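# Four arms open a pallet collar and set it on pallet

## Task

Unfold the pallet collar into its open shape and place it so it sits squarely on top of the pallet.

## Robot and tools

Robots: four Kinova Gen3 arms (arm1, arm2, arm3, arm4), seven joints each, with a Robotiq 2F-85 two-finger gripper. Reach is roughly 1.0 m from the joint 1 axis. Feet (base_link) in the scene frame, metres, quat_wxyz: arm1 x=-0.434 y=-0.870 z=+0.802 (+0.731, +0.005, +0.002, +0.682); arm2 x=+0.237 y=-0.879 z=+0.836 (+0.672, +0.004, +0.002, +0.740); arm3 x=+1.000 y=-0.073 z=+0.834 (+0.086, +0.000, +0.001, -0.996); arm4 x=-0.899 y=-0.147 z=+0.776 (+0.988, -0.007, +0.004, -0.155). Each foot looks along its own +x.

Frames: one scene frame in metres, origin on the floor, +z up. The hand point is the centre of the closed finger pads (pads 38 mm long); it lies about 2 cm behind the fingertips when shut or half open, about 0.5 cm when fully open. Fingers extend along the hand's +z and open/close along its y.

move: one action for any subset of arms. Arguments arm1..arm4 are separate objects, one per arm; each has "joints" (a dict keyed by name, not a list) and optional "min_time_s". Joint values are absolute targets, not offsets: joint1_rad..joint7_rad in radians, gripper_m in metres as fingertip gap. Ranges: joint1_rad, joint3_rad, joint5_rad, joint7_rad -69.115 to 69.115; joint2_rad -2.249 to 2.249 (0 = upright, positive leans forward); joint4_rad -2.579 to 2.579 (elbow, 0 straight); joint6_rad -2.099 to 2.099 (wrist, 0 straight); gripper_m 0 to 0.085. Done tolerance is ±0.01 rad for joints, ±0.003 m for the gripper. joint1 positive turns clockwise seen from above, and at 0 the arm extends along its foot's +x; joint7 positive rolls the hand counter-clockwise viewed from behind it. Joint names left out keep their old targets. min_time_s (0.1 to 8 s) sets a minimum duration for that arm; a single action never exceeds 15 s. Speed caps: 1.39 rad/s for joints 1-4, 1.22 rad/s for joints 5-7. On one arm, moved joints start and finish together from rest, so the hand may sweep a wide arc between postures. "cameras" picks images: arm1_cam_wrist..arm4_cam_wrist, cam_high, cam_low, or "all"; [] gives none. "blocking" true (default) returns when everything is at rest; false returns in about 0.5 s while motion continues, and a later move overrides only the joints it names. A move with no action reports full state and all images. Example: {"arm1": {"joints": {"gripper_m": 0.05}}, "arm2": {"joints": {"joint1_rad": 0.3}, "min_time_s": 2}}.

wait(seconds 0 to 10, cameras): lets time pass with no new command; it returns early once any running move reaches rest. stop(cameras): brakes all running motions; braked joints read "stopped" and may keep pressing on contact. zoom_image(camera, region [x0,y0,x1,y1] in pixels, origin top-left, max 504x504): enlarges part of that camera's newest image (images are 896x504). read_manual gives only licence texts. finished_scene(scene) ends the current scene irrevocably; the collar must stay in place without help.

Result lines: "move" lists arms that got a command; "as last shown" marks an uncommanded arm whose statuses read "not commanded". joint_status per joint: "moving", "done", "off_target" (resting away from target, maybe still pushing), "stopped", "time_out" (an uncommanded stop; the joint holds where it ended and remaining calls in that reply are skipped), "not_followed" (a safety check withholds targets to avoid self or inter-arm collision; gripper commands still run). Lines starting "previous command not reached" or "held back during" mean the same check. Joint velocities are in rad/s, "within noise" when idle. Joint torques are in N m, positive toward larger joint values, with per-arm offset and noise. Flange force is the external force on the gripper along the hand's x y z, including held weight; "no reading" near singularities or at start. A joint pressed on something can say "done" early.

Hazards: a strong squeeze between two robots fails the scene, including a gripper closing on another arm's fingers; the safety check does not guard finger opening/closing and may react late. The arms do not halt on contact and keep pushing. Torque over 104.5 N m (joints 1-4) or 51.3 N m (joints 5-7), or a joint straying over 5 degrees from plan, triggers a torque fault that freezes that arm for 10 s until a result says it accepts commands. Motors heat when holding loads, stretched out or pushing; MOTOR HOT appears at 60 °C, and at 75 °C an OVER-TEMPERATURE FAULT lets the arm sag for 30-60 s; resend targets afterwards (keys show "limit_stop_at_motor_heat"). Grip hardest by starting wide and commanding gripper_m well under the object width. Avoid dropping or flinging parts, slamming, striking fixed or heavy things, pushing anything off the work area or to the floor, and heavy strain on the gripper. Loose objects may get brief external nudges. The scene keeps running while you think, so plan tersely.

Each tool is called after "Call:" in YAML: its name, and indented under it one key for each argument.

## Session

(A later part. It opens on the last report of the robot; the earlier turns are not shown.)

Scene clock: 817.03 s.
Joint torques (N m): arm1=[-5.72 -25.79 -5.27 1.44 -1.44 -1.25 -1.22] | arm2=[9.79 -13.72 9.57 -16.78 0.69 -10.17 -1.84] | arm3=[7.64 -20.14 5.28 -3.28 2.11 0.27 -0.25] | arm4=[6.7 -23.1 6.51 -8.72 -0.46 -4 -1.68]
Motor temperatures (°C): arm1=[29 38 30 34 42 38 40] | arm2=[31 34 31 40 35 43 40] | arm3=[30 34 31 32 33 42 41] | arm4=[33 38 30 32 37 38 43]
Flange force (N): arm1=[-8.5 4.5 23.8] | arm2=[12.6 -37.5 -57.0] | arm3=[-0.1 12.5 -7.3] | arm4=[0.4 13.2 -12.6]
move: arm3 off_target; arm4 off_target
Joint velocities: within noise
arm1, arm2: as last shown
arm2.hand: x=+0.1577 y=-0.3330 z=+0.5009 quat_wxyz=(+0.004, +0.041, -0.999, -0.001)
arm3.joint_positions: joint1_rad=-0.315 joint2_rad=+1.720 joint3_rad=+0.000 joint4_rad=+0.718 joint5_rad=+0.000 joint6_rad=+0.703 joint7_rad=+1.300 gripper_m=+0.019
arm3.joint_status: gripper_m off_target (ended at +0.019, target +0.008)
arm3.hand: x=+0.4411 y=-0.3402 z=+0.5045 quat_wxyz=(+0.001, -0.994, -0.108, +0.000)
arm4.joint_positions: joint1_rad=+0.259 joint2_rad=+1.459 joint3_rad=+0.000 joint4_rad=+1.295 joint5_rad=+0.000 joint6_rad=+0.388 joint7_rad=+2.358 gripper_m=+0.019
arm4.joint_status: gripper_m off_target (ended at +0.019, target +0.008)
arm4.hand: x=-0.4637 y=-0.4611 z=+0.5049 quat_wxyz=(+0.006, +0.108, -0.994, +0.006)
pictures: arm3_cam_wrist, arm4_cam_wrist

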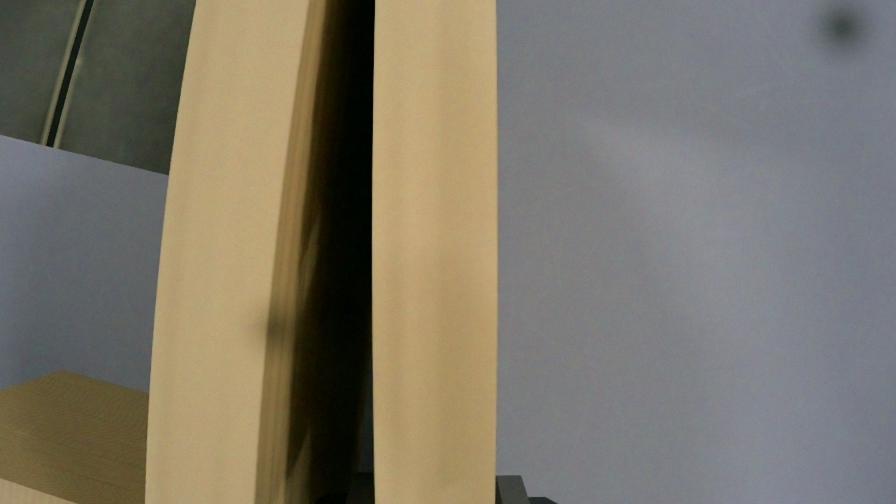

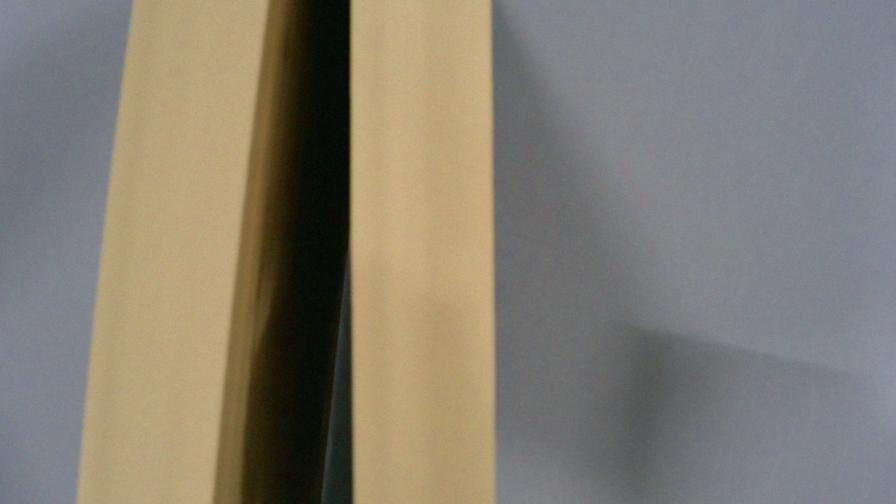

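Call:
move:
  arm1: {"joints": {"gripper_m": 0.04}}
  arm2: {"joints": {"gripper_m": 0.05}}

Call:
move:
  arm1: {"joints": {"joint1_rad": 0.4271, "joint2_rad": 1.3612, "joint4_rad": 1.532, "joint5_rad": 1.6429, "joint6_rad": 0.448, "joint7_rad": -1.0584}, "min_time_s": 3}
  arm2: {"joints": {"joint2_rad": 1.3497, "joint4_rad": 1.332, "joint6_rad": 0.4599}, "min_time_s": 3}

Call:
move:
  arm1: {"joints": {"joint1_rad": -0.266, "joint2_rad": -0.322, "joint4_rad": 1.467, "joint5_rad": 0, "joint6_rad": 1.972, "joint7_rad": 0}, "min_time_s": 3}
  arm2: {"joints": {"joint1_rad": 0.169, "joint2_rad": -0.405, "joint4_rad": 1.485, "joint5_rad": 0, "joint6_rad": 2.0, "joint7_rad": 0}, "min_time_s": 3}
  cameras: ["cam_low", "cam_high"]

Scene clock: 842.03 s.
Joint torques (N m): arm1=[0.09 -24.81 1.75 -2.92 0.4 1.17 -0.25] | arm2=[-0.5 -24.37 0.44 -5.74 -0.1 -0.13 -0.19] | arm3=[5.03 -20.56 3.4 -3.13 1.48 0.52 -0.17] | arm4=[1.47 -24.45 1.27 -3.36 -0.85 -0.21 -1.02]
Motor temperatures (°C): arm1=[29 38 30 34 42 38 40] | arm2=[31 34 31 40 35 43 40] | arm3=[30 34 31 32 34 42 41] | arm4=[33 39 30 32 37 38 43]
Flange force (N): arm1=[1.4 2.8 3.9] | arm2=[-1.5 -8.3 -3.7] | arm3=[-2.0 8.7 -5.8] | arm4=[-1.3 -1.3 2.2]
move: arm1 done; arm2 done
Joint velocities: within noise
arm1.joint_positions: joint1_rad=+0.427 joint2_rad=+1.532 joint3_rad=+0.000 joint4_rad=+1.390 joint5_rad=+1.703 joint6_rad=+0.451 joint7_rad=-1.125 gripper_m=+0.040
arm1.joint_status: all done
arm1.hand: x=-0.0271 y=-0.4446 z=+0.5253 quat_wxyz=(-0.254, +0.015, -0.967, -0.007)
arm2.joint_positions: joint1_rad=-0.087 joint2_rad=+1.630 joint3_rad=+0.000 joint4_rad=+1.085 joint5_rad=+0.000 joint6_rad=+0.426 joint7_rad=-0.101 gripper_m=+0.050
arm2.joint_status: all done
arm2.hand: x=+0.1578 y=-0.3330 z=+0.5009 quat_wxyz=(+0.004, +0.041, -0.999, -0.001)
arm3: as last shown
arm3.hand: x=+0.4411 y=-0.3401 z=+0.5045 quat_wxyz=(+0.001, -0.994, -0.108, +0.000)
arm4.joint_positions: joint1_rad=+0.260 joint2_rad=+1.459 joint3_rad=+0.000 joint4_rad=+1.295 joint5_rad=+0.000 joint6_rad=+0.388 joint7_rad=+2.358 gripper_m=+0.019
arm4.joint_status: not commanded
arm4.hand: x=-0.4636 y=-0.4612 z=+0.5049 quat_wxyz=(+0.006, +0.108, -0.994, +0.006)
pictures: none

Scene clock: 845.33 s.
Joint torques (N m): arm1=[0.05 -24.62 1.69 -3.23 0.43 1.18 -0.18] | arm2=[-0.44 -24.19 0.37 -5.98 -0.1 -0.12 -0.16] | arm3=[4.99 -20.56 3.36 -3.15 1.49 0.53 -0.15] | arm4=[1.36 -24.4 1.18 -3.2 -0.82 -0.16 -0.97]
Motor temperatures (°C): arm1=[29 38 30 34 42 38 40] | arm2=[31 34 31 40 35 43 40] | arm3=[30 34 31 32 34 42 41] | arm4=[33 39 30 32 37 38 43]
Flange force (N): arm1=[1.4 2.1 3.4] | arm2=[-1.3 -7.4 -1.5] | arm3=[-1.8 8.7 -5.9] | arm4=[-1.5 -1.7 2.4]
move: arm1 done; arm2 done
Joint velocities: within noise
arm1.joint_positions: joint1_rad=+0.427 joint2_rad=+1.361 joint3_rad=+0.000 joint4_rad=+1.532 joint5_rad=+1.643 joint6_rad=+0.448 joint7_rad=-1.058 gripper_m=+0.040
arm1.joint_status: all done
arm1.hand: x=-0.0264 y=-0.4450 z=+0.5987 quat_wxyz=(-0.254, +0.015, -0.967, -0.007)
arm2.joint_positions: joint1_rad=-0.087 joint2_rad=+1.350 joint3_rad=+0.000 joint4_rad=+1.332 joint5_rad=+0.000 joint6_rad=+0.460 joint7_rad=-0.101 gripper_m=+0.050
arm2.joint_status: all done
arm2.hand: x=+0.1587 y=-0.3333 z=+0.6225 quat_wxyz=(+0.004, +0.041, -0.999, -0.001)
arm3, arm4: as last shown
pictures: none

Scene clock: 848.63 s.
Joint torques (N m): arm1=[0.23 -3.07 0.02 -8.76 0.07 -0.19 -0.23] | arm2=[-0.37 -1.45 -0.14 -10.25 -0.13 -0.33 -0.2] | arm3=[5.01 -20.58 3.37 -3.12 1.47 0.52 -0.18] | arm4=[1.32 -24.37 1.11 -3.23 -0.86 -0.14 -1.01]
Motor temperatures (°C): arm1=[29 38 30 34 42 38 40] | arm2=[31 34 31 40 35 43 40] | arm3=[30 34 31 32 34 42 41] | arm4=[33 39 30 32 37 38 43]
Flange force (N): arm1=[-0.1 2.1 0.6] | arm2=[-0.2 0.2 7.1] | arm3=[-2.1 8.7 -5.7] | arm4=[-1.3 -1.6 2.3]
move: arm1 done; arm2 done
Joint velocities: within noise
arm1.joint_positions: joint1_rad=-0.266 joint2_rad=-0.322 joint3_rad=+0.000 joint4_rad=+1.467 joint5_rad=+0.000 joint6_rad=+1.972 joint7_rad=+0.000 gripper_m=+0.040
arm1.joint_status: all done
arm1.hand: x=-0.4366 y=-0.7102 z=+1.3056 quat_wxyz=(+0.006, +0.098, -0.995, -0.016)
arm2.joint_positions: joint1_rad=+0.169 joint2_rad=-0.405 joint3_rad=+0.000 joint4_rad=+1.485 joint5_rad=+0.000 joint6_rad=+2.000 joint7_rad=+0.000 gripper_m=+0.050
arm2.joint_status: all done
arm2.hand: x=+0.2749 y=-0.7520 z=+1.3454 quat_wxyz=(+0.003, -0.036, -0.999, -0.032)
arm3, arm4: as last shown
arm4.hand: x=-0.4637 y=-0.4612 z=+0.5049 quat_wxyz=(+0.006, +0.108, -0.994, +0.006)
pictures: cam_high, cam_low

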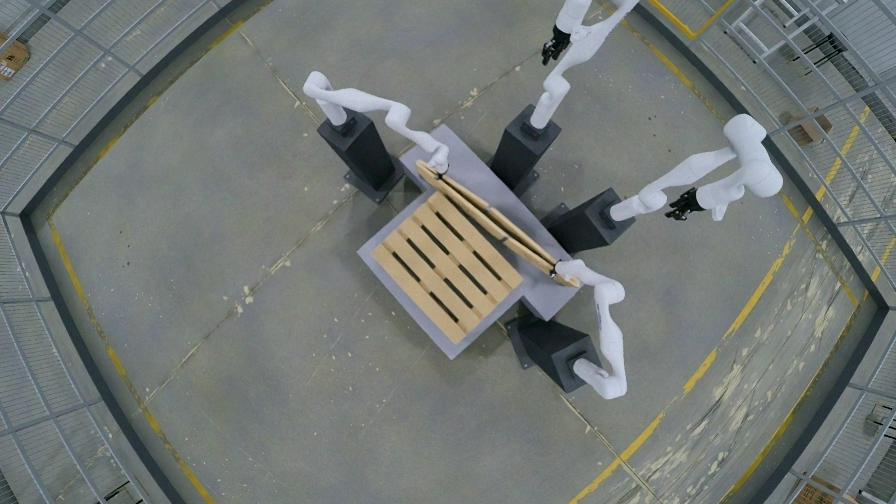

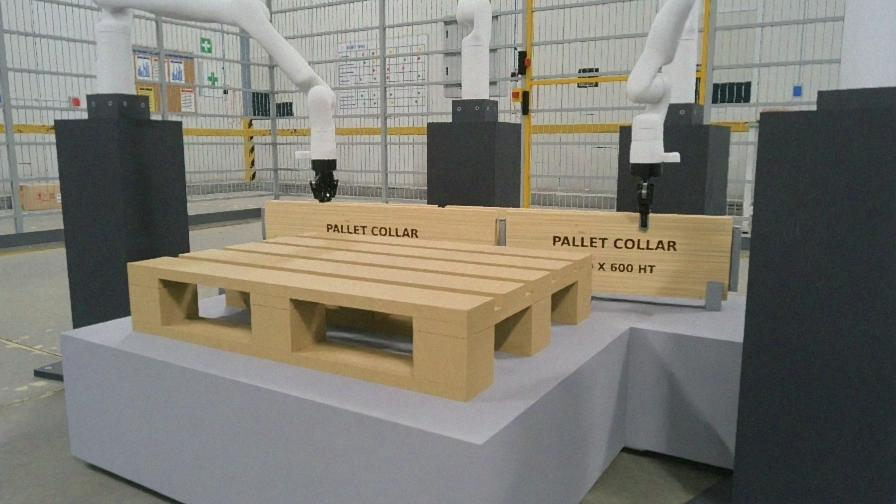

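Call:
move:
  arm3: {"joints": {"joint2_rad": 1.667, "joint4_rad": 0.7829, "joint6_rad": 0.6916}, "min_time_s": 3}
  arm4: {"joints": {"joint2_rad": 1.4145, "joint4_rad": 1.3307, "joint6_rad": 0.3964}, "min_time_s": 3}
  cameras: ["cam_low"]

Scene clock: 872.57 s.
Joint torques (N m): arm1=[0.22 -3.01 0 -8.65 0.06 -0.18 -0.25] | arm2=[-0.36 -1.42 -0.12 -10.27 -0.12 -0.3 -0.2] | arm3=[-0.62 -42.46 -1.74 -6.77 -0.61 2.7 0.32] | arm4=[4.29 -35.56 5.05 -2.76 0.62 1.79 -0.12]
Motor temperatures (°C): arm1=[29 38 30 35 42 38 40] | arm2=[31 34 31 39 35 42 40] | arm3=[30 35 31 32 33 42 41] | arm4=[33 39 30 32 37 38 43]
Flange force (N): arm1=[-0.2 2.1 0.3] | arm2=[-0.2 0.2 7.3] | arm3=[-16.2 3.5 38.5] | arm4=[-10.8 -1.5 29.5]
move: arm3 done; arm4 done
Joint velocities: within noise
arm1, arm2: as last shown
arm3.joint_positions: joint1_rad=-0.315 joint2_rad=+1.667 joint3_rad=+0.000 joint4_rad=+0.783 joint5_rad=+0.000 joint6_rad=+0.692 joint7_rad=+1.300 gripper_m=+0.019
arm3.joint_status: all done
arm3.hand: x=+0.4411 y=-0.3402 z=+0.5244 quat_wxyz=(+0.001, -0.994, -0.108, +0.000)
arm4.joint_positions: joint1_rad=+0.260 joint2_rad=+1.414 joint3_rad=+0.000 joint4_rad=+1.331 joint5_rad=+0.000 joint6_rad=+0.396 joint7_rad=+2.358 gripper_m=+0.019
arm4.joint_status: all done
arm4.hand: x=-0.4634 y=-0.4610 z=+0.5244 quat_wxyz=(+0.006, +0.108, -0.994, +0.006)

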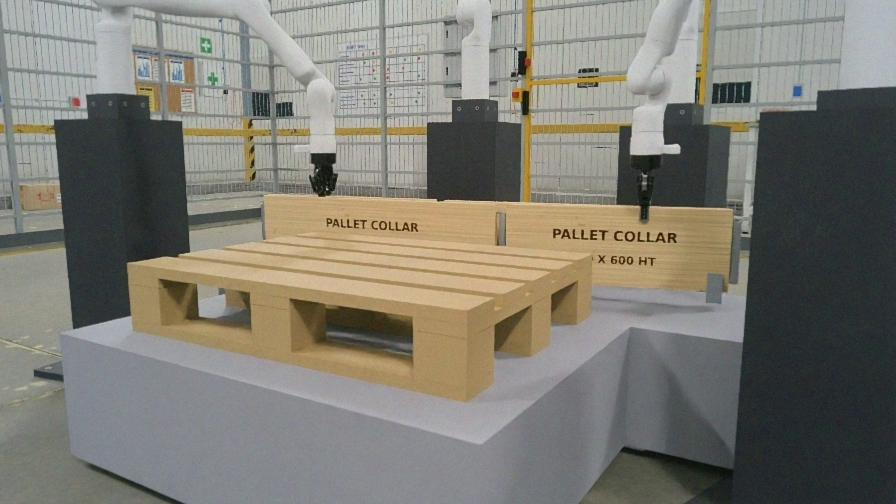

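Call:
move:
  arm3: {"joints": {"joint2_rad": 1.4876, "joint4_rad": 0.9643, "joint6_rad": 0.6897}, "min_time_s": 3}
  arm4: {"joints": {"joint2_rad": 1.2491, "joint4_rad": 1.4386, "joint6_rad": 0.4539}, "min_time_s": 3}

Call:
move:
  arm3: {"joints": {"joint2_rad": 1.28, "joint4_rad": 1.103, "joint6_rad": 0.7585}, "min_time_s": 3.5}
  arm4: {"joints": {"joint2_rad": 1.0417, "joint4_rad": 1.5142, "joint6_rad": 0.5857}, "min_time_s": 3.5}

Call:
move:
  arm3: {"joints": {"joint1_rad": -0.2196, "joint2_rad": 1.2425, "joint4_rad": 1.2128, "joint6_rad": 0.6863, "joint7_rad": 1.6153}, "min_time_s": 4}
  arm4: {"joints": {"joint1_rad": 0.1613, "joint2_rad": 1.0055, "joint4_rad": 1.6252, "joint6_rad": 0.5109, "joint7_rad": 2.4883}, "min_time_s": 4}
  cameras: ["cam_high"]

Scene clock: 901.80 s.
Joint torques (N m): arm1=[0.2 -3.1 -0.05 -8.81 0.14 -0.2 -0.22] | arm2=[-0.36 -1.44 -0.14 -10.27 -0.15 -0.3 -0.19] | arm3=[-0.58 -43.33 -1.9 -7.09 -0.73 2.42 0.32] | arm4=[3.93 -36.35 4.34 -4.16 0.64 1.49 0]
Motor temperatures (°C): arm1=[29 37 30 35 42 38 40] | arm2=[31 34 30 39 35 42 40] | arm3=[30 38 31 32 33 42 41] | arm4=[33 41 30 32 37 38 43]
Flange force (N): arm1=[-0.2 2.1 0.8] | arm2=[-0.2 0.2 7.3] | arm3=[-14.5 3.2 36.8] | arm4=[-10.4 -1.7 29.8]
move: arm3 done; arm4 done
Joint velocities: within noise
arm1, arm2: as last shown
arm3.joint_positions: joint1_rad=-0.315 joint2_rad=+1.488 joint3_rad=+0.000 joint4_rad=+0.964 joint5_rad=+0.000 joint6_rad=+0.690 joint7_rad=+1.300 gripper_m=+0.019
arm3.joint_status: all done
arm3.hand: x=+0.4410 y=-0.3403 z=+0.5994 quat_wxyz=(+0.001, -0.994, -0.108, +0.000)
arm4.joint_positions: joint1_rad=+0.259 joint2_rad=+1.249 joint3_rad=+0.000 joint4_rad=+1.439 joint5_rad=+0.000 joint6_rad=+0.454 joint7_rad=+2.358 gripper_m=+0.019
arm4.joint_status: all done
arm4.hand: x=-0.4626 y=-0.4600 z=+0.5994 quat_wxyz=(+0.006, +0.108, -0.994, +0.006)
pictures: none

Scene clock: 905.60 s.
Joint torques (N m): arm1=[0.18 -3.13 0.01 -8.68 0.06 -0.21 -0.26] | arm2=[-0.35 -1.47 -0.14 -10.27 -0.09 -0.3 -0.19] | arm3=[-0.56 -44.15 -1.88 -8.51 -0.63 2.18 0.44] | arm4=[3.69 -36.34 3.8 -6.66 0.55 1.28 -0.15]
Motor temperatures (°C): arm1=[29 37 30 35 42 38 40] | arm2=[31 34 30 39 35 42 40] | arm3=[30 39 31 32 33 42 41] | arm4=[33 42 30 32 37 38 43]
Flange force (N): arm1=[-0.2 2.3 0.1] | arm2=[-0.2 0.3 7.3] | arm3=[-13.9 3.3 35.7] | arm4=[-9.6 -1.7 29.0]
move: arm3 done; arm4 done
Joint velocities: within noise
arm1, arm2: as last shown
arm3.joint_positions: joint1_rad=-0.315 joint2_rad=+1.280 joint3_rad=+0.000 joint4_rad=+1.103 joint5_rad=+0.000 joint6_rad=+0.758 joint7_rad=+1.300 gripper_m=+0.019
arm3.joint_status: all done
arm3.hand: x=+0.4409 y=-0.3405 z=+0.6994 quat_wxyz=(+0.001, -0.994, -0.108, +0.000)
arm4.joint_positions: joint1_rad=+0.259 joint2_rad=+1.042 joint3_rad=+0.000 joint4_rad=+1.514 joint5_rad=+0.000 joint6_rad=+0.586 joint7_rad=+2.358 gripper_m=+0.019
arm4.joint_status: all done
arm4.hand: x=-0.4617 y=-0.4587 z=+0.6993 quat_wxyz=(+0.006, +0.108, -0.994, +0.006)
pictures: none

Scene clock: 909.90 s.
Joint torques (N m): arm1=[0.11 -3.02 -0.01 -8.69 0.12 -0.21 -0.24] | arm2=[-0.38 -1.51 -0.16 -10.25 -0.16 -0.33 -0.22] | arm3=[2.79 -48.9 0.78 -15.22 -0.31 -1.98 -0.13] | arm4=[-2.71 -39.21 -2.11 -12.78 -0.45 -2.62 0.51]
Motor temperatures (°C): arm1=[29 37 30 35 42 38 40] | arm2=[31 34 30 39 35 42 40] | arm3=[30 39 31 32 33 42 41] | arm4=[33 42 30 32 37 38 43]
Flange force (N): arm1=[-0.2 2.1 0.3] | arm2=[-0.4 0.3 7.1] | arm3=[0.8 4.8 36.5] | arm4=[6.7 0.7 29.3]
move: arm3 done; arm4 done
Joint velocities: within noise
arm1, arm2: as last shown
arm3.joint_positions: joint1_rad=-0.220 joint2_rad=+1.242 joint3_rad=+0.000 joint4_rad=+1.213 joint5_rad=+0.000 joint6_rad=+0.686 joint7_rad=+1.615 gripper_m=+0.019
arm3.joint_status: all done
arm3.hand: x=+0.4383 y=-0.2779 z=+0.6996 quat_wxyz=(+0.001, -0.976, -0.216, -0.001)
arm4.joint_positions: joint1_rad=+0.161 joint2_rad=+1.005 joint3_rad=+0.000 joint4_rad=+1.625 joint5_rad=+0.000 joint6_rad=+0.511 joint7_rad=+2.488 gripper_m=+0.019
arm4.joint_status: all done
arm4.hand: x=-0.4581 y=-0.4015 z=+0.6993 quat_wxyz=(+0.006, +0.220, -0.975, +0.005)

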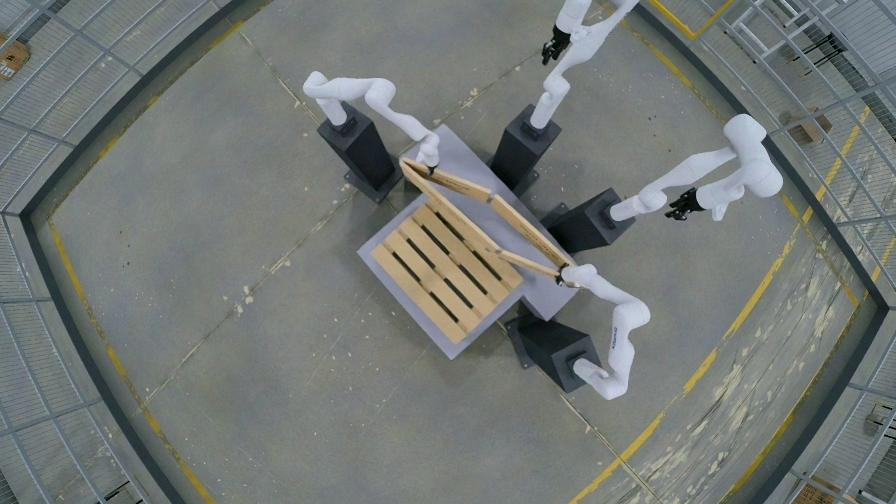

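Call:
move:
  arm3: {"joints": {"joint1_rad": -0.0038, "joint2_rad": 1.2134, "joint4_rad": 1.3022, "joint6_rad": 0.626, "joint7_rad": 2.1801}, "min_time_s": 5}
  arm4: {"joints": {"joint1_rad": -0.06, "joint2_rad": 0.9657, "joint4_rad": 1.7529, "joint6_rad": 0.423, "joint7_rad": 2.6161}, "min_time_s": 5}

Call:
move:
  arm3: {"joints": {"joint1_rad": 0.2077, "joint2_rad": 1.2322, "joint4_rad": 1.2439, "joint6_rad": 0.6655, "joint7_rad": 2.7407}, "min_time_s": 5}
  arm4: {"joints": {"joint1_rad": -0.3114, "joint2_rad": 0.9609, "joint4_rad": 1.7571, "joint6_rad": 0.4236, "joint7_rad": 2.7103}, "min_time_s": 5}
  cameras: ["cam_high"]

Scene clock: 923.93 s.
Joint torques (N m): arm1=[0.21 -3.08 0.02 -8.75 0.1 -0.17 -0.23] | arm2=[-0.37 -1.46 -0.17 -10.28 -0.11 -0.34 -0.22] | arm3=[2.26 -50.77 0.07 -17.37 -0.88 -3.82 -0.45] | arm4=[-1.37 -37.66 -1 -13.26 -0.58 -3.69 -0.05]
Motor temperatures (°C): arm1=[29 37 30 35 42 38 40] | arm2=[31 33 30 39 35 42 40] | arm3=[30 41 31 32 33 42 41] | arm4=[33 43 30 32 37 38 43]
Flange force (N): arm1=[-0.1 2.2 0.6] | arm2=[-0.4 0.2 7.2] | arm3=[1.9 5.7 38.1] | arm4=[6.9 5.3 27.9]
move: arm3 done; arm4 done
TORQUE WARNING: arm3's joint2_rad reached its warning level (56.7 N m). A warning alone does not stop the arm.
Joint velocities: within noise
arm1, arm2: as last shown
arm3.joint_positions: joint1_rad=-0.004 joint2_rad=+1.213 joint3_rad=+0.000 joint4_rad=+1.302 joint5_rad=+0.000 joint6_rad=+0.626 joint7_rad=+2.180 gripper_m=+0.019
arm3.joint_status: all done
arm3.hand: x=+0.4262 y=-0.1496 z=+0.6998 quat_wxyz=(+0.001, -0.924, -0.383, -0.001)
arm4.joint_positions: joint1_rad=-0.060 joint2_rad=+0.966 joint3_rad=+0.000 joint4_rad=+1.753 joint5_rad=+0.000 joint6_rad=+0.423 joint7_rad=+2.616 gripper_m=+0.019
arm4.joint_status: all done
arm4.hand: x=-0.4460 y=-0.2899 z=+0.6993 quat_wxyz=(+0.007, +0.386, -0.922, +0.004)
pictures: none

Scene clock: 929.23 s.
Joint torques (N m): arm1=[0.19 -3.1 0.02 -8.71 0.05 -0.16 -0.2] | arm2=[-0.36 -1.41 -0.12 -10.23 -0.12 -0.34 -0.18] | arm3=[1.16 -47.2 -1.46 -12.68 -1.11 -0.61 0] | arm4=[0.33 -34.75 0.78 -8.53 -0.03 -1.01 0.07]
Motor temperatures (°C): arm1=[29 36 30 35 42 38 40] | arm2=[31 33 30 39 35 42 40] | arm3=[30 41 31 33 33 42 41] | arm4=[33 44 30 32 37 38 43]
Flange force (N): arm1=[0.0 2.3 0.5] | arm2=[-0.1 0.2 7.0] | arm3=[-3.1 -2.1 37.5] | arm4=[0.1 0.8 28.3]
move: arm3 done; arm4 done
TORQUE WARNING: arm3's joint2_rad reached its warning level (56.7 N m). A warning alone does not stop the arm.
Joint velocities: within noise
arm1, arm2: as last shown
arm3.joint_positions: joint1_rad=+0.208 joint2_rad=+1.232 joint3_rad=+0.000 joint4_rad=+1.244 joint5_rad=+0.000 joint6_rad=+0.665 joint7_rad=+2.741 gripper_m=+0.019
arm3.joint_status: all done
arm3.hand: x=+0.4103 y=-0.0270 z=+0.7001 quat_wxyz=(+0.001, -0.843, -0.537, -0.001)
arm4.joint_positions: joint1_rad=-0.311 joint2_rad=+0.961 joint3_rad=+0.000 joint4_rad=+1.757 joint5_rad=+0.000 joint6_rad=+0.424 joint7_rad=+2.710 gripper_m=+0.019
arm4.joint_status: all done
arm4.hand: x=-0.4258 y=-0.1726 z=+0.6994 quat_wxyz=(+0.007, +0.539, -0.842, +0.003)

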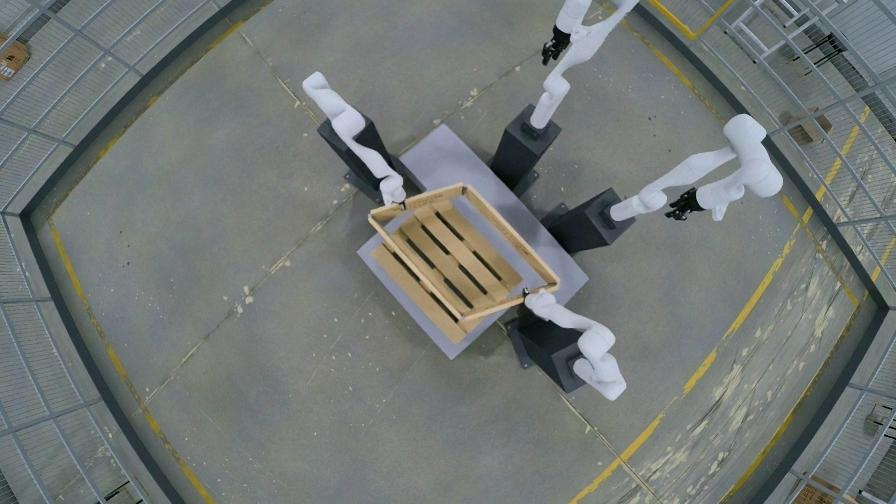

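Call:
move:
  arm3: {"joints": {"joint1_rad": 0.3183, "joint2_rad": 1.272, "joint4_rad": 1.126, "joint6_rad": 0.7436, "joint7_rad": 3.1131}, "min_time_s": 4}
  arm4: {"joints": {"joint1_rad": -0.4569, "joint2_rad": 0.9784, "joint4_rad": 1.6879, "joint6_rad": 0.4753, "joint7_rad": 2.8248}, "min_time_s": 4}
  arm1: {"joints": {"joint1_rad": -0.0255, "joint2_rad": -0.32, "joint3_rad": 0, "joint4_rad": 2.5, "joint5_rad": 0.0311, "joint6_rad": -1.9, "joint7_rad": -1.5425}, "min_time_s": 4}
  arm2: {"joints": {"joint1_rad": 0.6381, "joint2_rad": -0.4, "joint3_rad": 0, "joint4_rad": 2.4, "joint5_rad": 0.4004, "joint6_rad": -1.8, "joint7_rad": -1.3167}, "min_time_s": 4}

Call:
move:
  arm3: {"joints": {"joint1_rad": 0.3911, "joint2_rad": 1.3194, "joint4_rad": 0.992, "joint6_rad": 0.8302, "joint7_rad": 3.3727}, "min_time_s": 4}
  arm4: {"joints": {"joint1_rad": -0.5505, "joint2_rad": 1.0026, "joint4_rad": 1.6033, "joint6_rad": 0.5357, "joint7_rad": 2.9145}, "min_time_s": 4}
  arm1: {"joints": {"joint2_rad": 1.4}, "min_time_s": 4}
  arm2: {"joints": {"joint2_rad": 1.4}, "min_time_s": 4}
  cameras: ["cam_high"]

Scene clock: 950.53 s.
Joint torques (N m): arm1=[0.26 -3.04 -0.07 -8.6 0.09 -0.82 -0.24] | arm2=[-0.35 -2.11 0.24 -10.8 -1.08 -0.73 -0.22] | arm3=[1.42 -43.83 -0.66 -7.63 -0.26 3.09 0.75] | arm4=[-0.67 -31.23 -0.1 -2.39 0.47 3.06 0.78]
Motor temperatures (°C): arm1=[29 36 30 35 42 38 40] | arm2=[31 33 30 39 35 42 40] | arm3=[30 41 31 33 33 42 41] | arm4=[33 43 30 32 37 38 43]
Flange force (N): arm1=[-4.5 -2.1 -2.9] | arm2=[-1.9 -3.9 -7.1] | arm3=[-3.5 -14.2 37.2] | arm4=[-2.1 -9.2 28.0]
move: arm1 done; arm2 done; arm3 done; arm4 done
Joint velocities: within noise
arm1.joint_positions: joint1_rad=-0.026 joint2_rad=-0.320 joint3_rad=+0.000 joint4_rad=+2.500 joint5_rad=+0.031 joint6_rad=-1.900 joint7_rad=-1.543 gripper_m=+0.040
arm1.joint_status: all done
arm1.hand: x=-0.4018 y=-0.6639 z=+1.6064 quat_wxyz=(+0.681, -0.091, -0.102, -0.720)
arm2.joint_positions: joint1_rad=+0.638 joint2_rad=-0.400 joint3_rad=+0.000 joint4_rad=+2.400 joint5_rad=+0.400 joint6_rad=-1.800 joint7_rad=-1.317 gripper_m=+0.050
arm2.joint_status: all done
arm2.hand: x=+0.2529 y=-0.6842 z=+1.6617 quat_wxyz=(+0.429, +0.031, -0.206, -0.879)
arm3.joint_positions: joint1_rad=+0.318 joint2_rad=+1.272 joint3_rad=+0.000 joint4_rad=+1.126 joint5_rad=+0.000 joint6_rad=+0.744 joint7_rad=+3.113 gripper_m=+0.019
arm3.joint_status: all done
arm3.hand: x=+0.3953 y=+0.0413 z=+0.7002 quat_wxyz=(+0.001, -0.766, -0.643, -0.001)
arm4.joint_positions: joint1_rad=-0.457 joint2_rad=+0.978 joint3_rad=+0.000 joint4_rad=+1.688 joint5_rad=+0.000 joint6_rad=+0.475 joint7_rad=+2.825 gripper_m=+0.019
arm4.joint_status: all done
arm4.hand: x=-0.4086 y=-0.1008 z=+0.6993 quat_wxyz=(+0.008, +0.644, -0.765, +0.002)
pictures: none

Scene clock: 954.83 s.
Joint torques (N m): arm1=[0.09 -18.27 0.53 3.27 0.24 -2.85 -0.26] | arm2=[-0.46 -17.67 -0.6 1.08 0.65 -2.75 -0.19] | arm3=[0.88 -48.34 -1.13 -11.84 -0.64 1.43 0.52] | arm4=[0.03 -34.3 0.66 -6.58 0.18 1.33 0.28]
Motor temperatures (°C): arm1=[29 36 30 35 42 38 40] | arm2=[31 33 30 39 35 41 40] | arm3=[30 42 31 33 33 42 41] | arm4=[33 43 30 32 37 38 43]
Flange force (N): arm1=[-6.5 -2.1 -2.2] | arm2=[-1.2 -2.4 -6.2] | arm3=[0.7 -11.0 38.4] | arm4=[-0.7 -3.7 27.4]
move: arm1 done; arm2 done; arm3 done; arm4 done
Joint velocities: within noise
arm1.joint_positions: joint1_rad=-0.025 joint2_rad=+1.400 joint3_rad=+0.000 joint4_rad=+2.500 joint5_rad=+0.031 joint6_rad=-1.900 joint7_rad=-1.543 gripper_m=+0.040
arm1.joint_status: all done
arm1.hand: x=-0.3978 y=-0.3895 z=+0.8032 quat_wxyz=(+0.384, -0.598, -0.590, -0.384)
arm2.joint_positions: joint1_rad=+0.638 joint2_rad=+1.400 joint3_rad=+0.000 joint4_rad=+2.400 joint5_rad=+0.400 joint6_rad=-1.800 joint7_rad=-1.317 gripper_m=+0.050
arm2.joint_status: all done
arm2.hand: x=+0.4073 y=-0.4141 z=+0.8289 quat_wxyz=(+0.377, -0.622, -0.545, -0.418)
arm3.joint_positions: joint1_rad=+0.391 joint2_rad=+1.319 joint3_rad=+0.000 joint4_rad=+0.992 joint5_rad=+0.000 joint6_rad=+0.830 joint7_rad=+3.373 gripper_m=+0.019
arm3.joint_status: all done
arm3.hand: x=+0.3811 y=+0.0904 z=+0.7004 quat_wxyz=(+0.001, -0.703, -0.711, -0.001)
arm4.joint_positions: joint1_rad=-0.551 joint2_rad=+1.003 joint3_rad=+0.000 joint4_rad=+1.603 joint5_rad=+0.000 joint6_rad=+0.536 joint7_rad=+2.914 gripper_m=+0.019
arm4.joint_status: all done
arm4.hand: x=-0.3935 y=-0.0499 z=+0.6992 quat_wxyz=(+0.008, +0.711, -0.703, +0.001)

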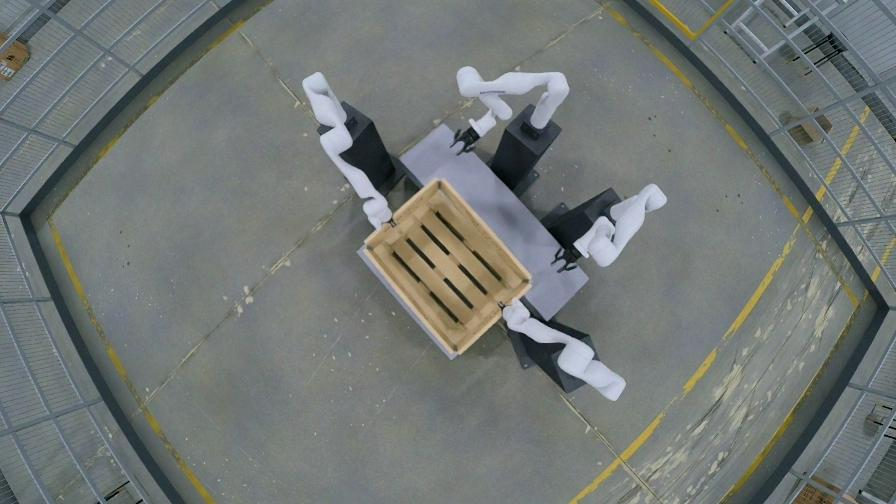

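Call:
move:
  arm3: {"joints": {"joint1_rad": 0.4211, "joint2_rad": 1.405, "joint4_rad": 0.8948, "joint6_rad": 0.8418, "joint7_rad": 3.4167}, "min_time_s": 4}
  arm4: {"joints": {"joint1_rad": -0.5112, "joint2_rad": 1.0637, "joint4_rad": 1.6055, "joint6_rad": 0.4724, "joint7_rad": 2.9678}, "min_time_s": 4}
  arm1: {"joints": {"joint2_rad": 1.6906, "joint4_rad": 2.1508, "joint6_rad": -1.4849}, "min_time_s": 4}
  arm2: {"joints": {"joint2_rad": 1.678, "joint4_rad": 1.9368, "joint6_rad": -1.21}, "min_time_s": 4}
  cameras: ["arm1_cam_wrist", "arm2_cam_wrist"]

Scene clock: 971.73 s.
Joint torques (N m): arm1=[0.02 -18.23 0.49 3.54 0.24 -2.29 -0.24] | arm2=[-0.42 -18.51 -0.61 0.47 0.46 -2.18 -0.17] | arm3=[1.53 -49.01 -0.6 -12.41 -0.63 1.21 0.11] | arm4=[1.04 -35.32 1.62 -6.75 -0.06 0.62 -0.12]
Motor temperatures (°C): arm1=[29 36 30 35 42 38 40] | arm2=[31 33 30 39 35 41 40] | arm3=[30 42 31 33 33 42 41] | arm4=[33 43 30 32 37 38 43]
Flange force (N): arm1=[-4.8 -1.4 0.7] | arm2=[-1.1 -2.2 -5.0] | arm3=[0.6 -10.2 38.2] | arm4=[-1.5 -2.1 28.1]
move: arm1 done; arm2 done; arm3 done; arm4 done
Joint velocities: within noise
arm1.joint_positions: joint1_rad=-0.026 joint2_rad=+1.691 joint3_rad=+0.000 joint4_rad=+2.151 joint5_rad=+0.031 joint6_rad=-1.485 joint7_rad=-1.543 gripper_m=+0.040
arm1.joint_status: all done
arm1.hand: x=-0.4024 y=-0.4343 z=+0.5782 quat_wxyz=(+0.276, -0.654, -0.651, -0.269)
arm2.joint_positions: joint1_rad=+0.638 joint2_rad=+1.678 joint3_rad=+0.000 joint4_rad=+1.937 joint5_rad=+0.400 joint6_rad=-1.210 joint7_rad=-1.317 gripper_m=+0.050
arm2.joint_status: all done
arm2.hand: x=+0.3975 y=-0.4353 z=+0.5761 quat_wxyz=(+0.274, -0.654, -0.652, -0.269)
arm3.joint_positions: joint1_rad=+0.421 joint2_rad=+1.405 joint3_rad=+0.000 joint4_rad=+0.895 joint5_rad=+0.000 joint6_rad=+0.842 joint7_rad=+3.417 gripper_m=+0.019
arm3.joint_status: all done
arm3.hand: x=+0.3768 y=+0.1113 z=+0.6679 quat_wxyz=(+0.001, -0.698, -0.716, -0.001)
arm4.joint_positions: joint1_rad=-0.511 joint2_rad=+1.064 joint3_rad=+0.000 joint4_rad=+1.606 joint5_rad=+0.000 joint6_rad=+0.472 joint7_rad=+2.968 gripper_m=+0.019
arm4.joint_status: all done
arm4.hand: x=-0.3946 y=-0.0711 z=+0.6678 quat_wxyz=(+0.008, +0.716, -0.698, +0.001)

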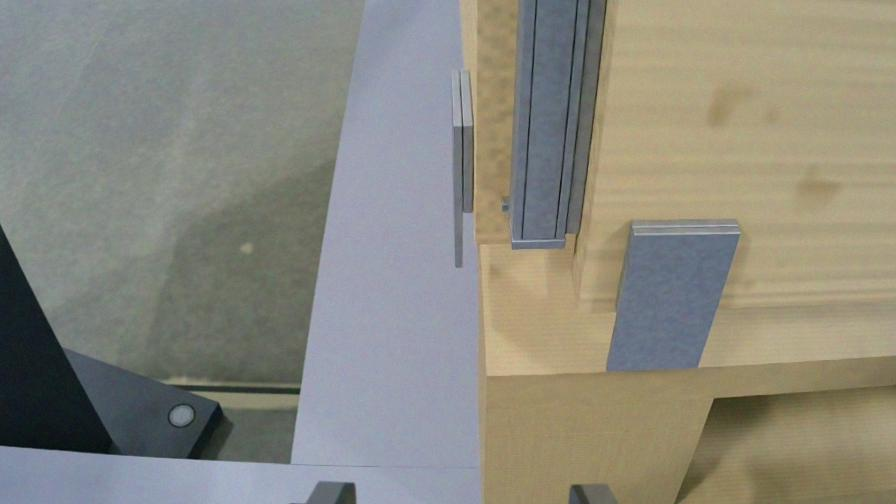

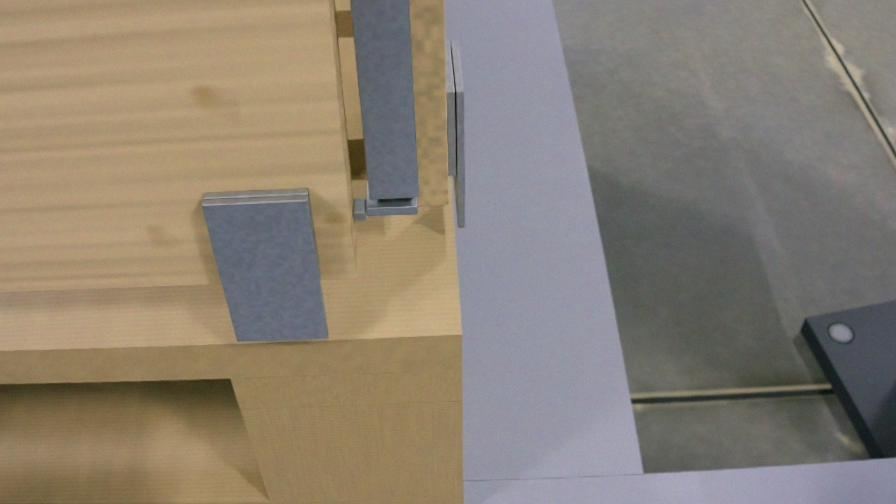

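Call:
zoom_image:
  camera: "arm1_cam_wrist"
  region: [440, 210, 760, 400]

Call:
zoom_image:
  camera: "arm2_cam_wrist"
  region: [180, 170, 500, 360]

Scaled by 1.575 from the camera's image (finer frame: 1280x720).

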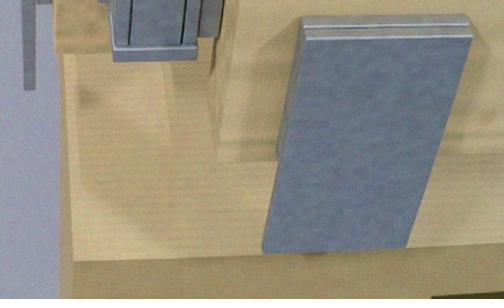

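Scaled by 1.575 from the camera's image (finer frame: 1280x720).

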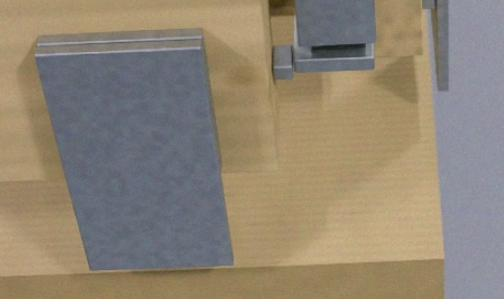

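Call:
move:
  arm3: {"joints": {"joint1_rad": 0.4285, "joint2_rad": 1.4011, "joint4_rad": 0.9052, "joint6_rad": 0.8353, "joint7_rad": 3.4241}, "min_time_s": 2.5}
  arm4: {"joints": {"joint1_rad": -0.5181, "joint2_rad": 1.0791, "joint4_rad": 1.5915, "joint6_rad": 0.471, "joint7_rad": 2.9609}, "min_time_s": 2.5}

Call:
move:
  arm3: {"joints": {"joint2_rad": 1.4234, "joint4_rad": 0.8902, "joint6_rad": 0.828}, "min_time_s": 2}
  arm4: {"joints": {"joint2_rad": 1.1021, "joint4_rad": 1.5843, "joint6_rad": 0.4552}, "min_time_s": 2}
  cameras: ["arm1_cam_wrist", "arm2_cam_wrist"]

Call:
zoom_image:
  camera: "arm1_cam_wrist"
  region: [440, 210, 760, 400]

Call:
zoom_image:
  camera: "arm2_cam_wrist"
  region: [180, 170, 500, 360]

Scene clock: 1105.37 s.
Joint torques (N m): arm1=[0.03 -18.22 0.46 3.47 0.16 -2.28 -0.25] | arm2=[-0.45 -18.48 -0.61 0.45 0.47 -2.11 -0.17] | arm3=[2.09 -50.07 -0.32 -12.07 -0.43 1.31 0.35] | arm4=[0.25 -31.8 1.08 -3.17 0.34 2.88 0.29]
Motor temperatures (°C): arm1=[29 36 30 34 42 38 40] | arm2=[30 33 30 38 35 41 40] | arm3=[30 44 31 33 33 42 41] | arm4=[33 42 30 32 37 38 43]
Flange force (N): arm1=[-4.8 -1.2 0.4] | arm2=[-1.2 -2.3 -5.2] | arm3=[0.6 -14.1 40.9] | arm4=[-1.2 -5.7 25.8]
move: arm3 done; arm4 done
Joint velocities: within noise
arm1, arm2: as last shown
arm3.joint_positions: joint1_rad=+0.429 joint2_rad=+1.401 joint3_rad=+0.000 joint4_rad=+0.905 joint5_rad=+0.000 joint6_rad=+0.835 joint7_rad=+3.424 gripper_m=+0.019
arm3.joint_status: all done
arm3.hand: x=+0.3797 y=+0.1156 z=+0.6680 quat_wxyz=(+0.001, -0.698, -0.716, -0.001)
arm4.joint_positions: joint1_rad=-0.518 joint2_rad=+1.079 joint3_rad=+0.000 joint4_rad=+1.591 joint5_rad=+0.000 joint6_rad=+0.471 joint7_rad=+2.961 gripper_m=+0.019
arm4.joint_status: all done
arm4.hand: x=-0.3925 y=-0.0671 z=+0.6618 quat_wxyz=(+0.008, +0.716, -0.698, +0.001)
pictures: none

Scene clock: 1107.67 s.
Joint torques (N m): arm1=[0.03 -18.24 0.42 3.46 0.22 -2.28 -0.24] | arm2=[-0.48 -18.46 -0.63 0.43 0.49 -2.12 -0.19] | arm3=[3.27 -49.83 0.94 -11.98 0.18 1.26 0.39] | arm4=[-0.07 -31.79 0.72 -2.74 0.28 2.97 0.36]
Motor temperatures (°C): arm1=[29 36 30 34 42 38 40] | arm2=[30 33 30 38 35 41 40] | arm3=[30 44 31 33 33 42 41] | arm4=[33 42 30 32 37 38 43]
Flange force (N): arm1=[-4.8 -1.3 0.4] | arm2=[-1.1 -2.3 -5.3] | arm3=[-1.3 -14.2 40.6] | arm4=[-0.8 -6.1 26.0]
move: arm3 done; arm4 done
Joint velocities: within noise
arm1, arm2: as last shown
arm3.joint_positions: joint1_rad=+0.429 joint2_rad=+1.423 joint3_rad=+0.000 joint4_rad=+0.890 joint5_rad=+0.000 joint6_rad=+0.828 joint7_rad=+3.424 gripper_m=+0.019
arm3.joint_status: all done
arm3.hand: x=+0.3798 y=+0.1155 z=+0.6571 quat_wxyz=(+0.000, -0.698, -0.716, -0.001)
arm4.joint_positions: joint1_rad=-0.518 joint2_rad=+1.102 joint3_rad=+0.000 joint4_rad=+1.584 joint5_rad=+0.000 joint6_rad=+0.455 joint7_rad=+2.961 gripper_m=+0.019
arm4.joint_status: all done
arm4.hand: x=-0.3926 y=-0.0672 z=+0.6510 quat_wxyz=(+0.008, +0.716, -0.698, +0.001)

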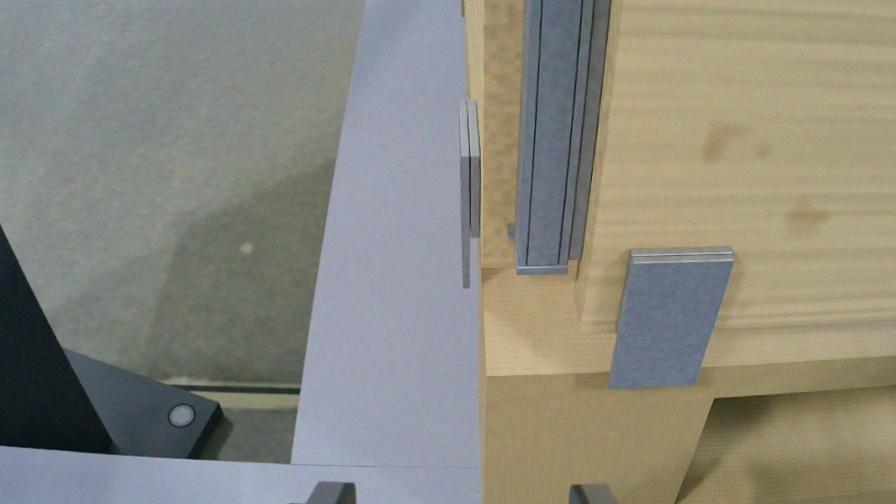

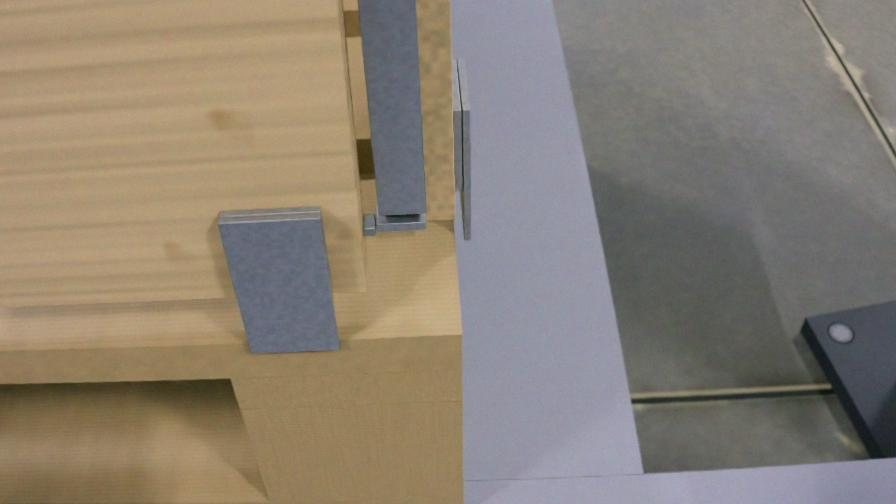

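Scaled by 1.575 from the camera's image (finer frame: 1280x720).

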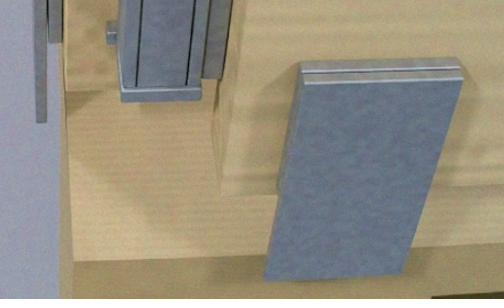

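Scaled by 1.575 from the camera's image (finer frame: 1280x720).

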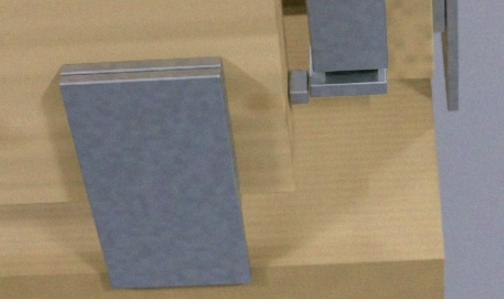

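Call:
move:
  arm3: {"joints": {"joint1_rad": 0.4262, "joint2_rad": 1.4236, "joint4_rad": 0.8945, "joint6_rad": 0.8235, "joint7_rad": 3.4218}, "min_time_s": 2}
  arm4: {"joints": {"joint1_rad": -0.5142, "joint2_rad": 1.0926, "joint4_rad": 1.5844, "joint6_rad": 0.4647, "joint7_rad": 2.9648}, "min_time_s": 2}
  cameras: ["arm1_cam_wrist", "arm2_cam_wrist"]

Call:
zoom_image:
  camera: "arm1_cam_wrist"
  region: [440, 210, 760, 400]

Call:
zoom_image:
  camera: "arm2_cam_wrist"
  region: [180, 170, 500, 360]

Scene clock: 1195.90 s.
Joint torques (N m): arm1=[0.08 -18.15 0.36 3.48 0.21 -2.21 -0.2] | arm2=[-0.46 -18.49 -0.58 0.42 0.48 -2.15 -0.2] | arm3=[1.56 -48.07 -0.23 -11.48 -0.31 1.58 0.25] | arm4=[0.59 -35.49 1.42 -6.07 0.23 0.9 0.07]
Motor temperatures (°C): arm1=[29 35 30 34 42 38 40] | arm2=[30 33 30 38 35 41 40] | arm3=[30 46 31 33 33 42 41] | arm4=[33 42 30 32 37 38 43]
Flange force (N): arm1=[-4.7 -1.2 0.3] | arm2=[-1.1 -2.4 -5.2] | arm3=[0.6 -11.1 37.9] | arm4=[-1.2 -3.4 28.6]
move: arm3 done; arm4 done
Joint velocities: within noise
arm1, arm2: as last shown
arm3.joint_positions: joint1_rad=+0.426 joint2_rad=+1.424 joint3_rad=+0.000 joint4_rad=+0.895 joint5_rad=+0.000 joint6_rad=+0.824 joint7_rad=+3.422 gripper_m=+0.019
arm3.joint_status: all done
arm3.hand: x=+0.3803 y=+0.1139 z=+0.6560 quat_wxyz=(+0.001, -0.698, -0.716, -0.001)
arm4.joint_positions: joint1_rad=-0.514 joint2_rad=+1.093 joint3_rad=+0.000 joint4_rad=+1.584 joint5_rad=+0.000 joint6_rad=+0.465 joint7_rad=+2.965 gripper_m=+0.019
arm4.joint_status: all done
arm4.hand: x=-0.3915 y=-0.0690 z=+0.6559 quat_wxyz=(+0.008, +0.716, -0.698, +0.001)

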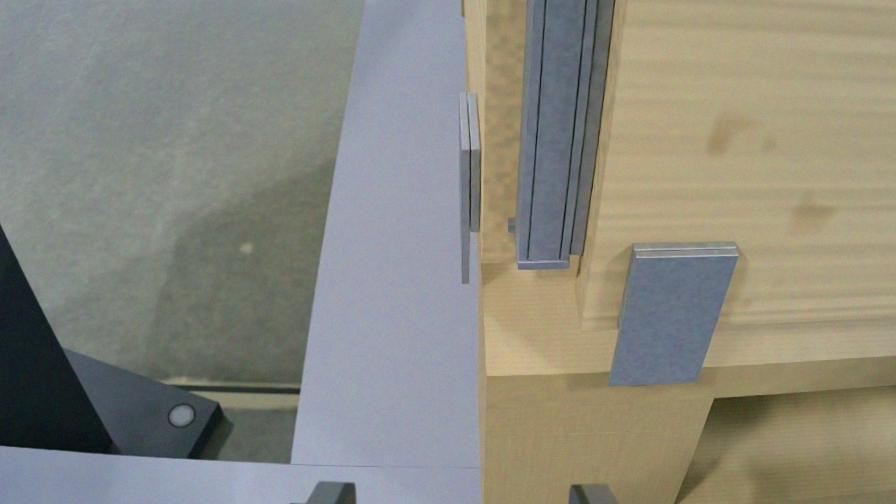

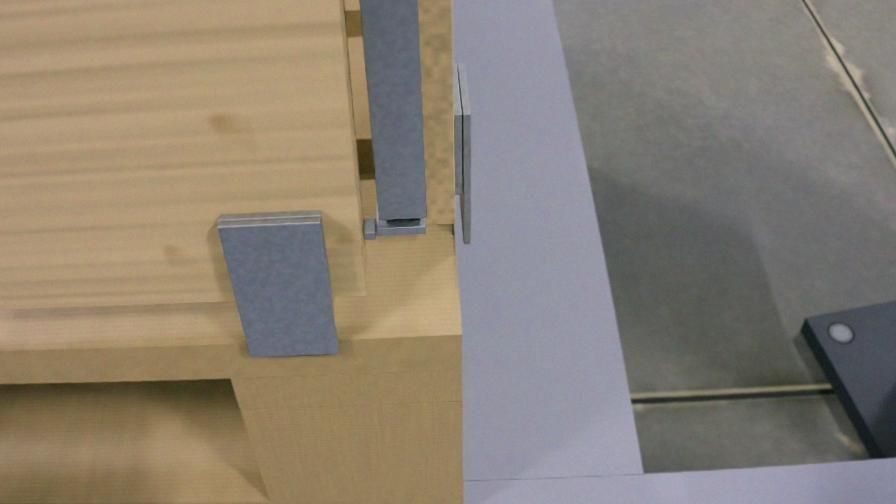

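Scaled by 1.575 from the camera's image (finer frame: 1280x720).

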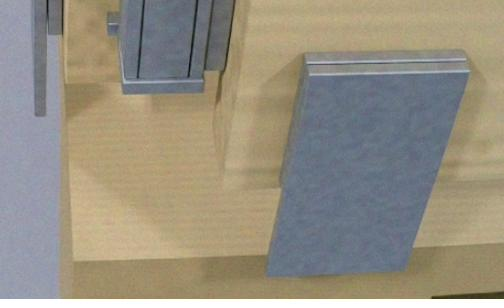

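Scaled by 1.575 from the camera's image (finer frame: 1280x720).

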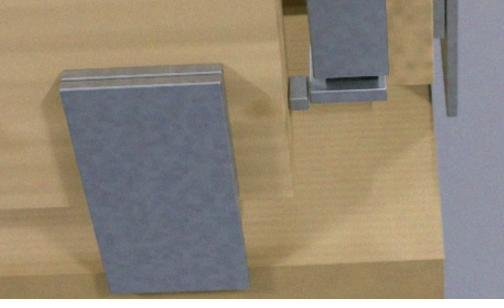

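Call:
move:
  arm3: {"joints": {"joint2_rad": 1.4445, "joint4_rad": 0.8793, "joint6_rad": 0.8178}, "min_time_s": 2}
  arm4: {"joints": {"joint2_rad": 1.1142, "joint4_rad": 1.5774, "joint6_rad": 0.4501}, "min_time_s": 2}

Call:
move:
  arm3: {"joints": {"joint2_rad": 1.4657, "joint4_rad": 0.8628, "joint6_rad": 0.8131}, "min_time_s": 2}
  arm4: {"joints": {"joint2_rad": 1.1356, "joint4_rad": 1.5696, "joint6_rad": 0.4363}, "min_time_s": 2}
  cameras: ["arm1_cam_wrist", "arm2_cam_wrist"]

Scene clock: 1212.03 s.
Joint torques (N m): arm1=[0.11 -18.25 0.45 3.49 0.2 -2.28 -0.22] | arm2=[-0.45 -18.5 -0.58 0.44 0.46 -2.12 -0.2] | arm3=[1.76 -47.59 -0.17 -10.84 -0.23 1.95 0.32] | arm4=[0.61 -34.69 1.64 -4.92 0.34 1.43 0.16]
Motor temperatures (°C): arm1=[29 35 30 34 42 38 40] | arm2=[30 33 30 38 35 41 40] | arm3=[30 46 31 33 33 42 41] | arm4=[33 43 30 32 37 38 43]
Flange force (N): arm1=[-4.9 -1.4 0.5] | arm2=[-1.2 -2.4 -5.2] | arm3=[0.6 -12.3 38.2] | arm4=[-1.5 -4.5 28.2]
move: arm3 done; arm4 done
Joint velocities: within noise
arm1, arm2: as last shown
arm3.joint_positions: joint1_rad=+0.426 joint2_rad=+1.445 joint3_rad=+0.000 joint4_rad=+0.879 joint5_rad=+0.000 joint6_rad=+0.818 joint7_rad=+3.422 gripper_m=+0.019
arm3.joint_status: all done
arm3.hand: x=+0.3803 y=+0.1139 z=+0.6459 quat_wxyz=(+0.001, -0.698, -0.716, -0.001)
arm4.joint_positions: joint1_rad=-0.514 joint2_rad=+1.114 joint3_rad=+0.000 joint4_rad=+1.577 joint5_rad=+0.000 joint6_rad=+0.450 joint7_rad=+2.965 gripper_m=+0.019
arm4.joint_status: all done
arm4.hand: x=-0.3916 y=-0.0691 z=+0.6458 quat_wxyz=(+0.008, +0.716, -0.698, +0.001)
pictures: none

Scene clock: 1214.33 s.
Joint torques (N m): arm1=[0.09 -18.3 0.39 3.45 0.25 -2.3 -0.23] | arm2=[-0.47 -18.48 -0.59 0.41 0.49 -2.13 -0.2] | arm3=[1.79 -47.35 -0.22 -10.63 -0.28 2.02 0.36] | arm4=[0.93 -34.79 2.05 -4.58 0.46 1.39 0.16]
Motor temperatures (°C): arm1=[29 35 30 34 42 38 40] | arm2=[30 33 30 38 35 41 40] | arm3=[30 46 31 33 33 42 41] | arm4=[33 43 30 32 37 38 43]
Flange force (N): arm1=[-4.9 -1.4 0.5] | arm2=[-1.1 -2.4 -5.3] | arm3=[0.5 -12.5 38.1] | arm4=[-2.2 -5.0 28.4]
move: arm3 done; arm4 done
Joint velocities: within noise
arm1, arm2: as last shown
arm3.joint_positions: joint1_rad=+0.426 joint2_rad=+1.466 joint3_rad=+0.000 joint4_rad=+0.863 joint5_rad=+0.000 joint6_rad=+0.813 joint7_rad=+3.422 gripper_m=+0.019
arm3.joint_status: all done
arm3.hand: x=+0.3803 y=+0.1139 z=+0.6360 quat_wxyz=(+0.001, -0.698, -0.716, -0.001)
arm4.joint_positions: joint1_rad=-0.514 joint2_rad=+1.136 joint3_rad=+0.000 joint4_rad=+1.570 joint5_rad=+0.000 joint6_rad=+0.436 joint7_rad=+2.965 gripper_m=+0.019
arm4.joint_status: all done
arm4.hand: x=-0.3916 y=-0.0692 z=+0.6358 quat_wxyz=(+0.008, +0.716, -0.698, +0.001)

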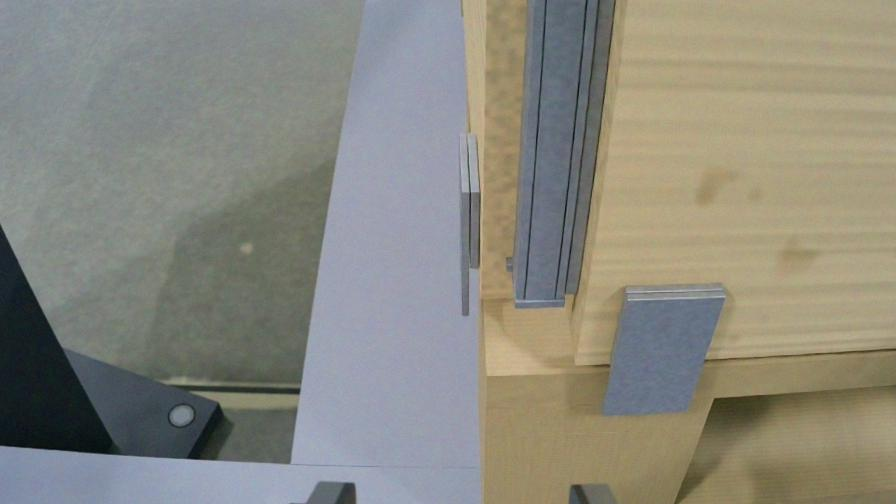

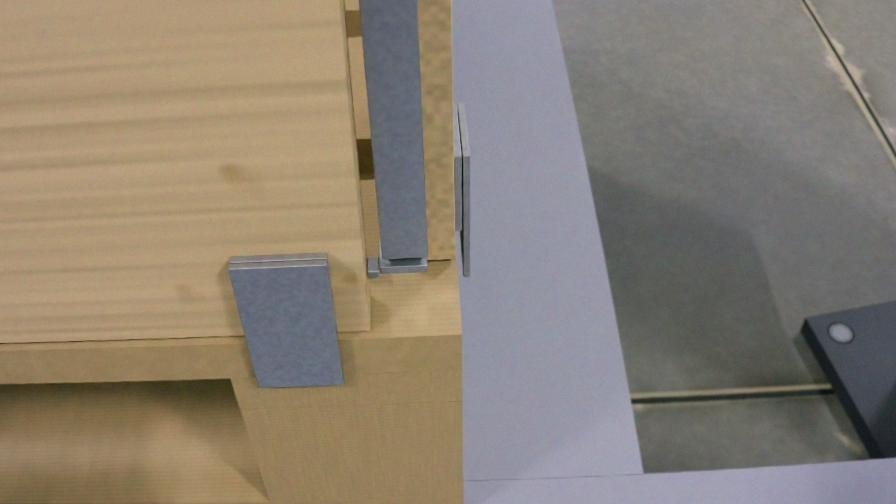

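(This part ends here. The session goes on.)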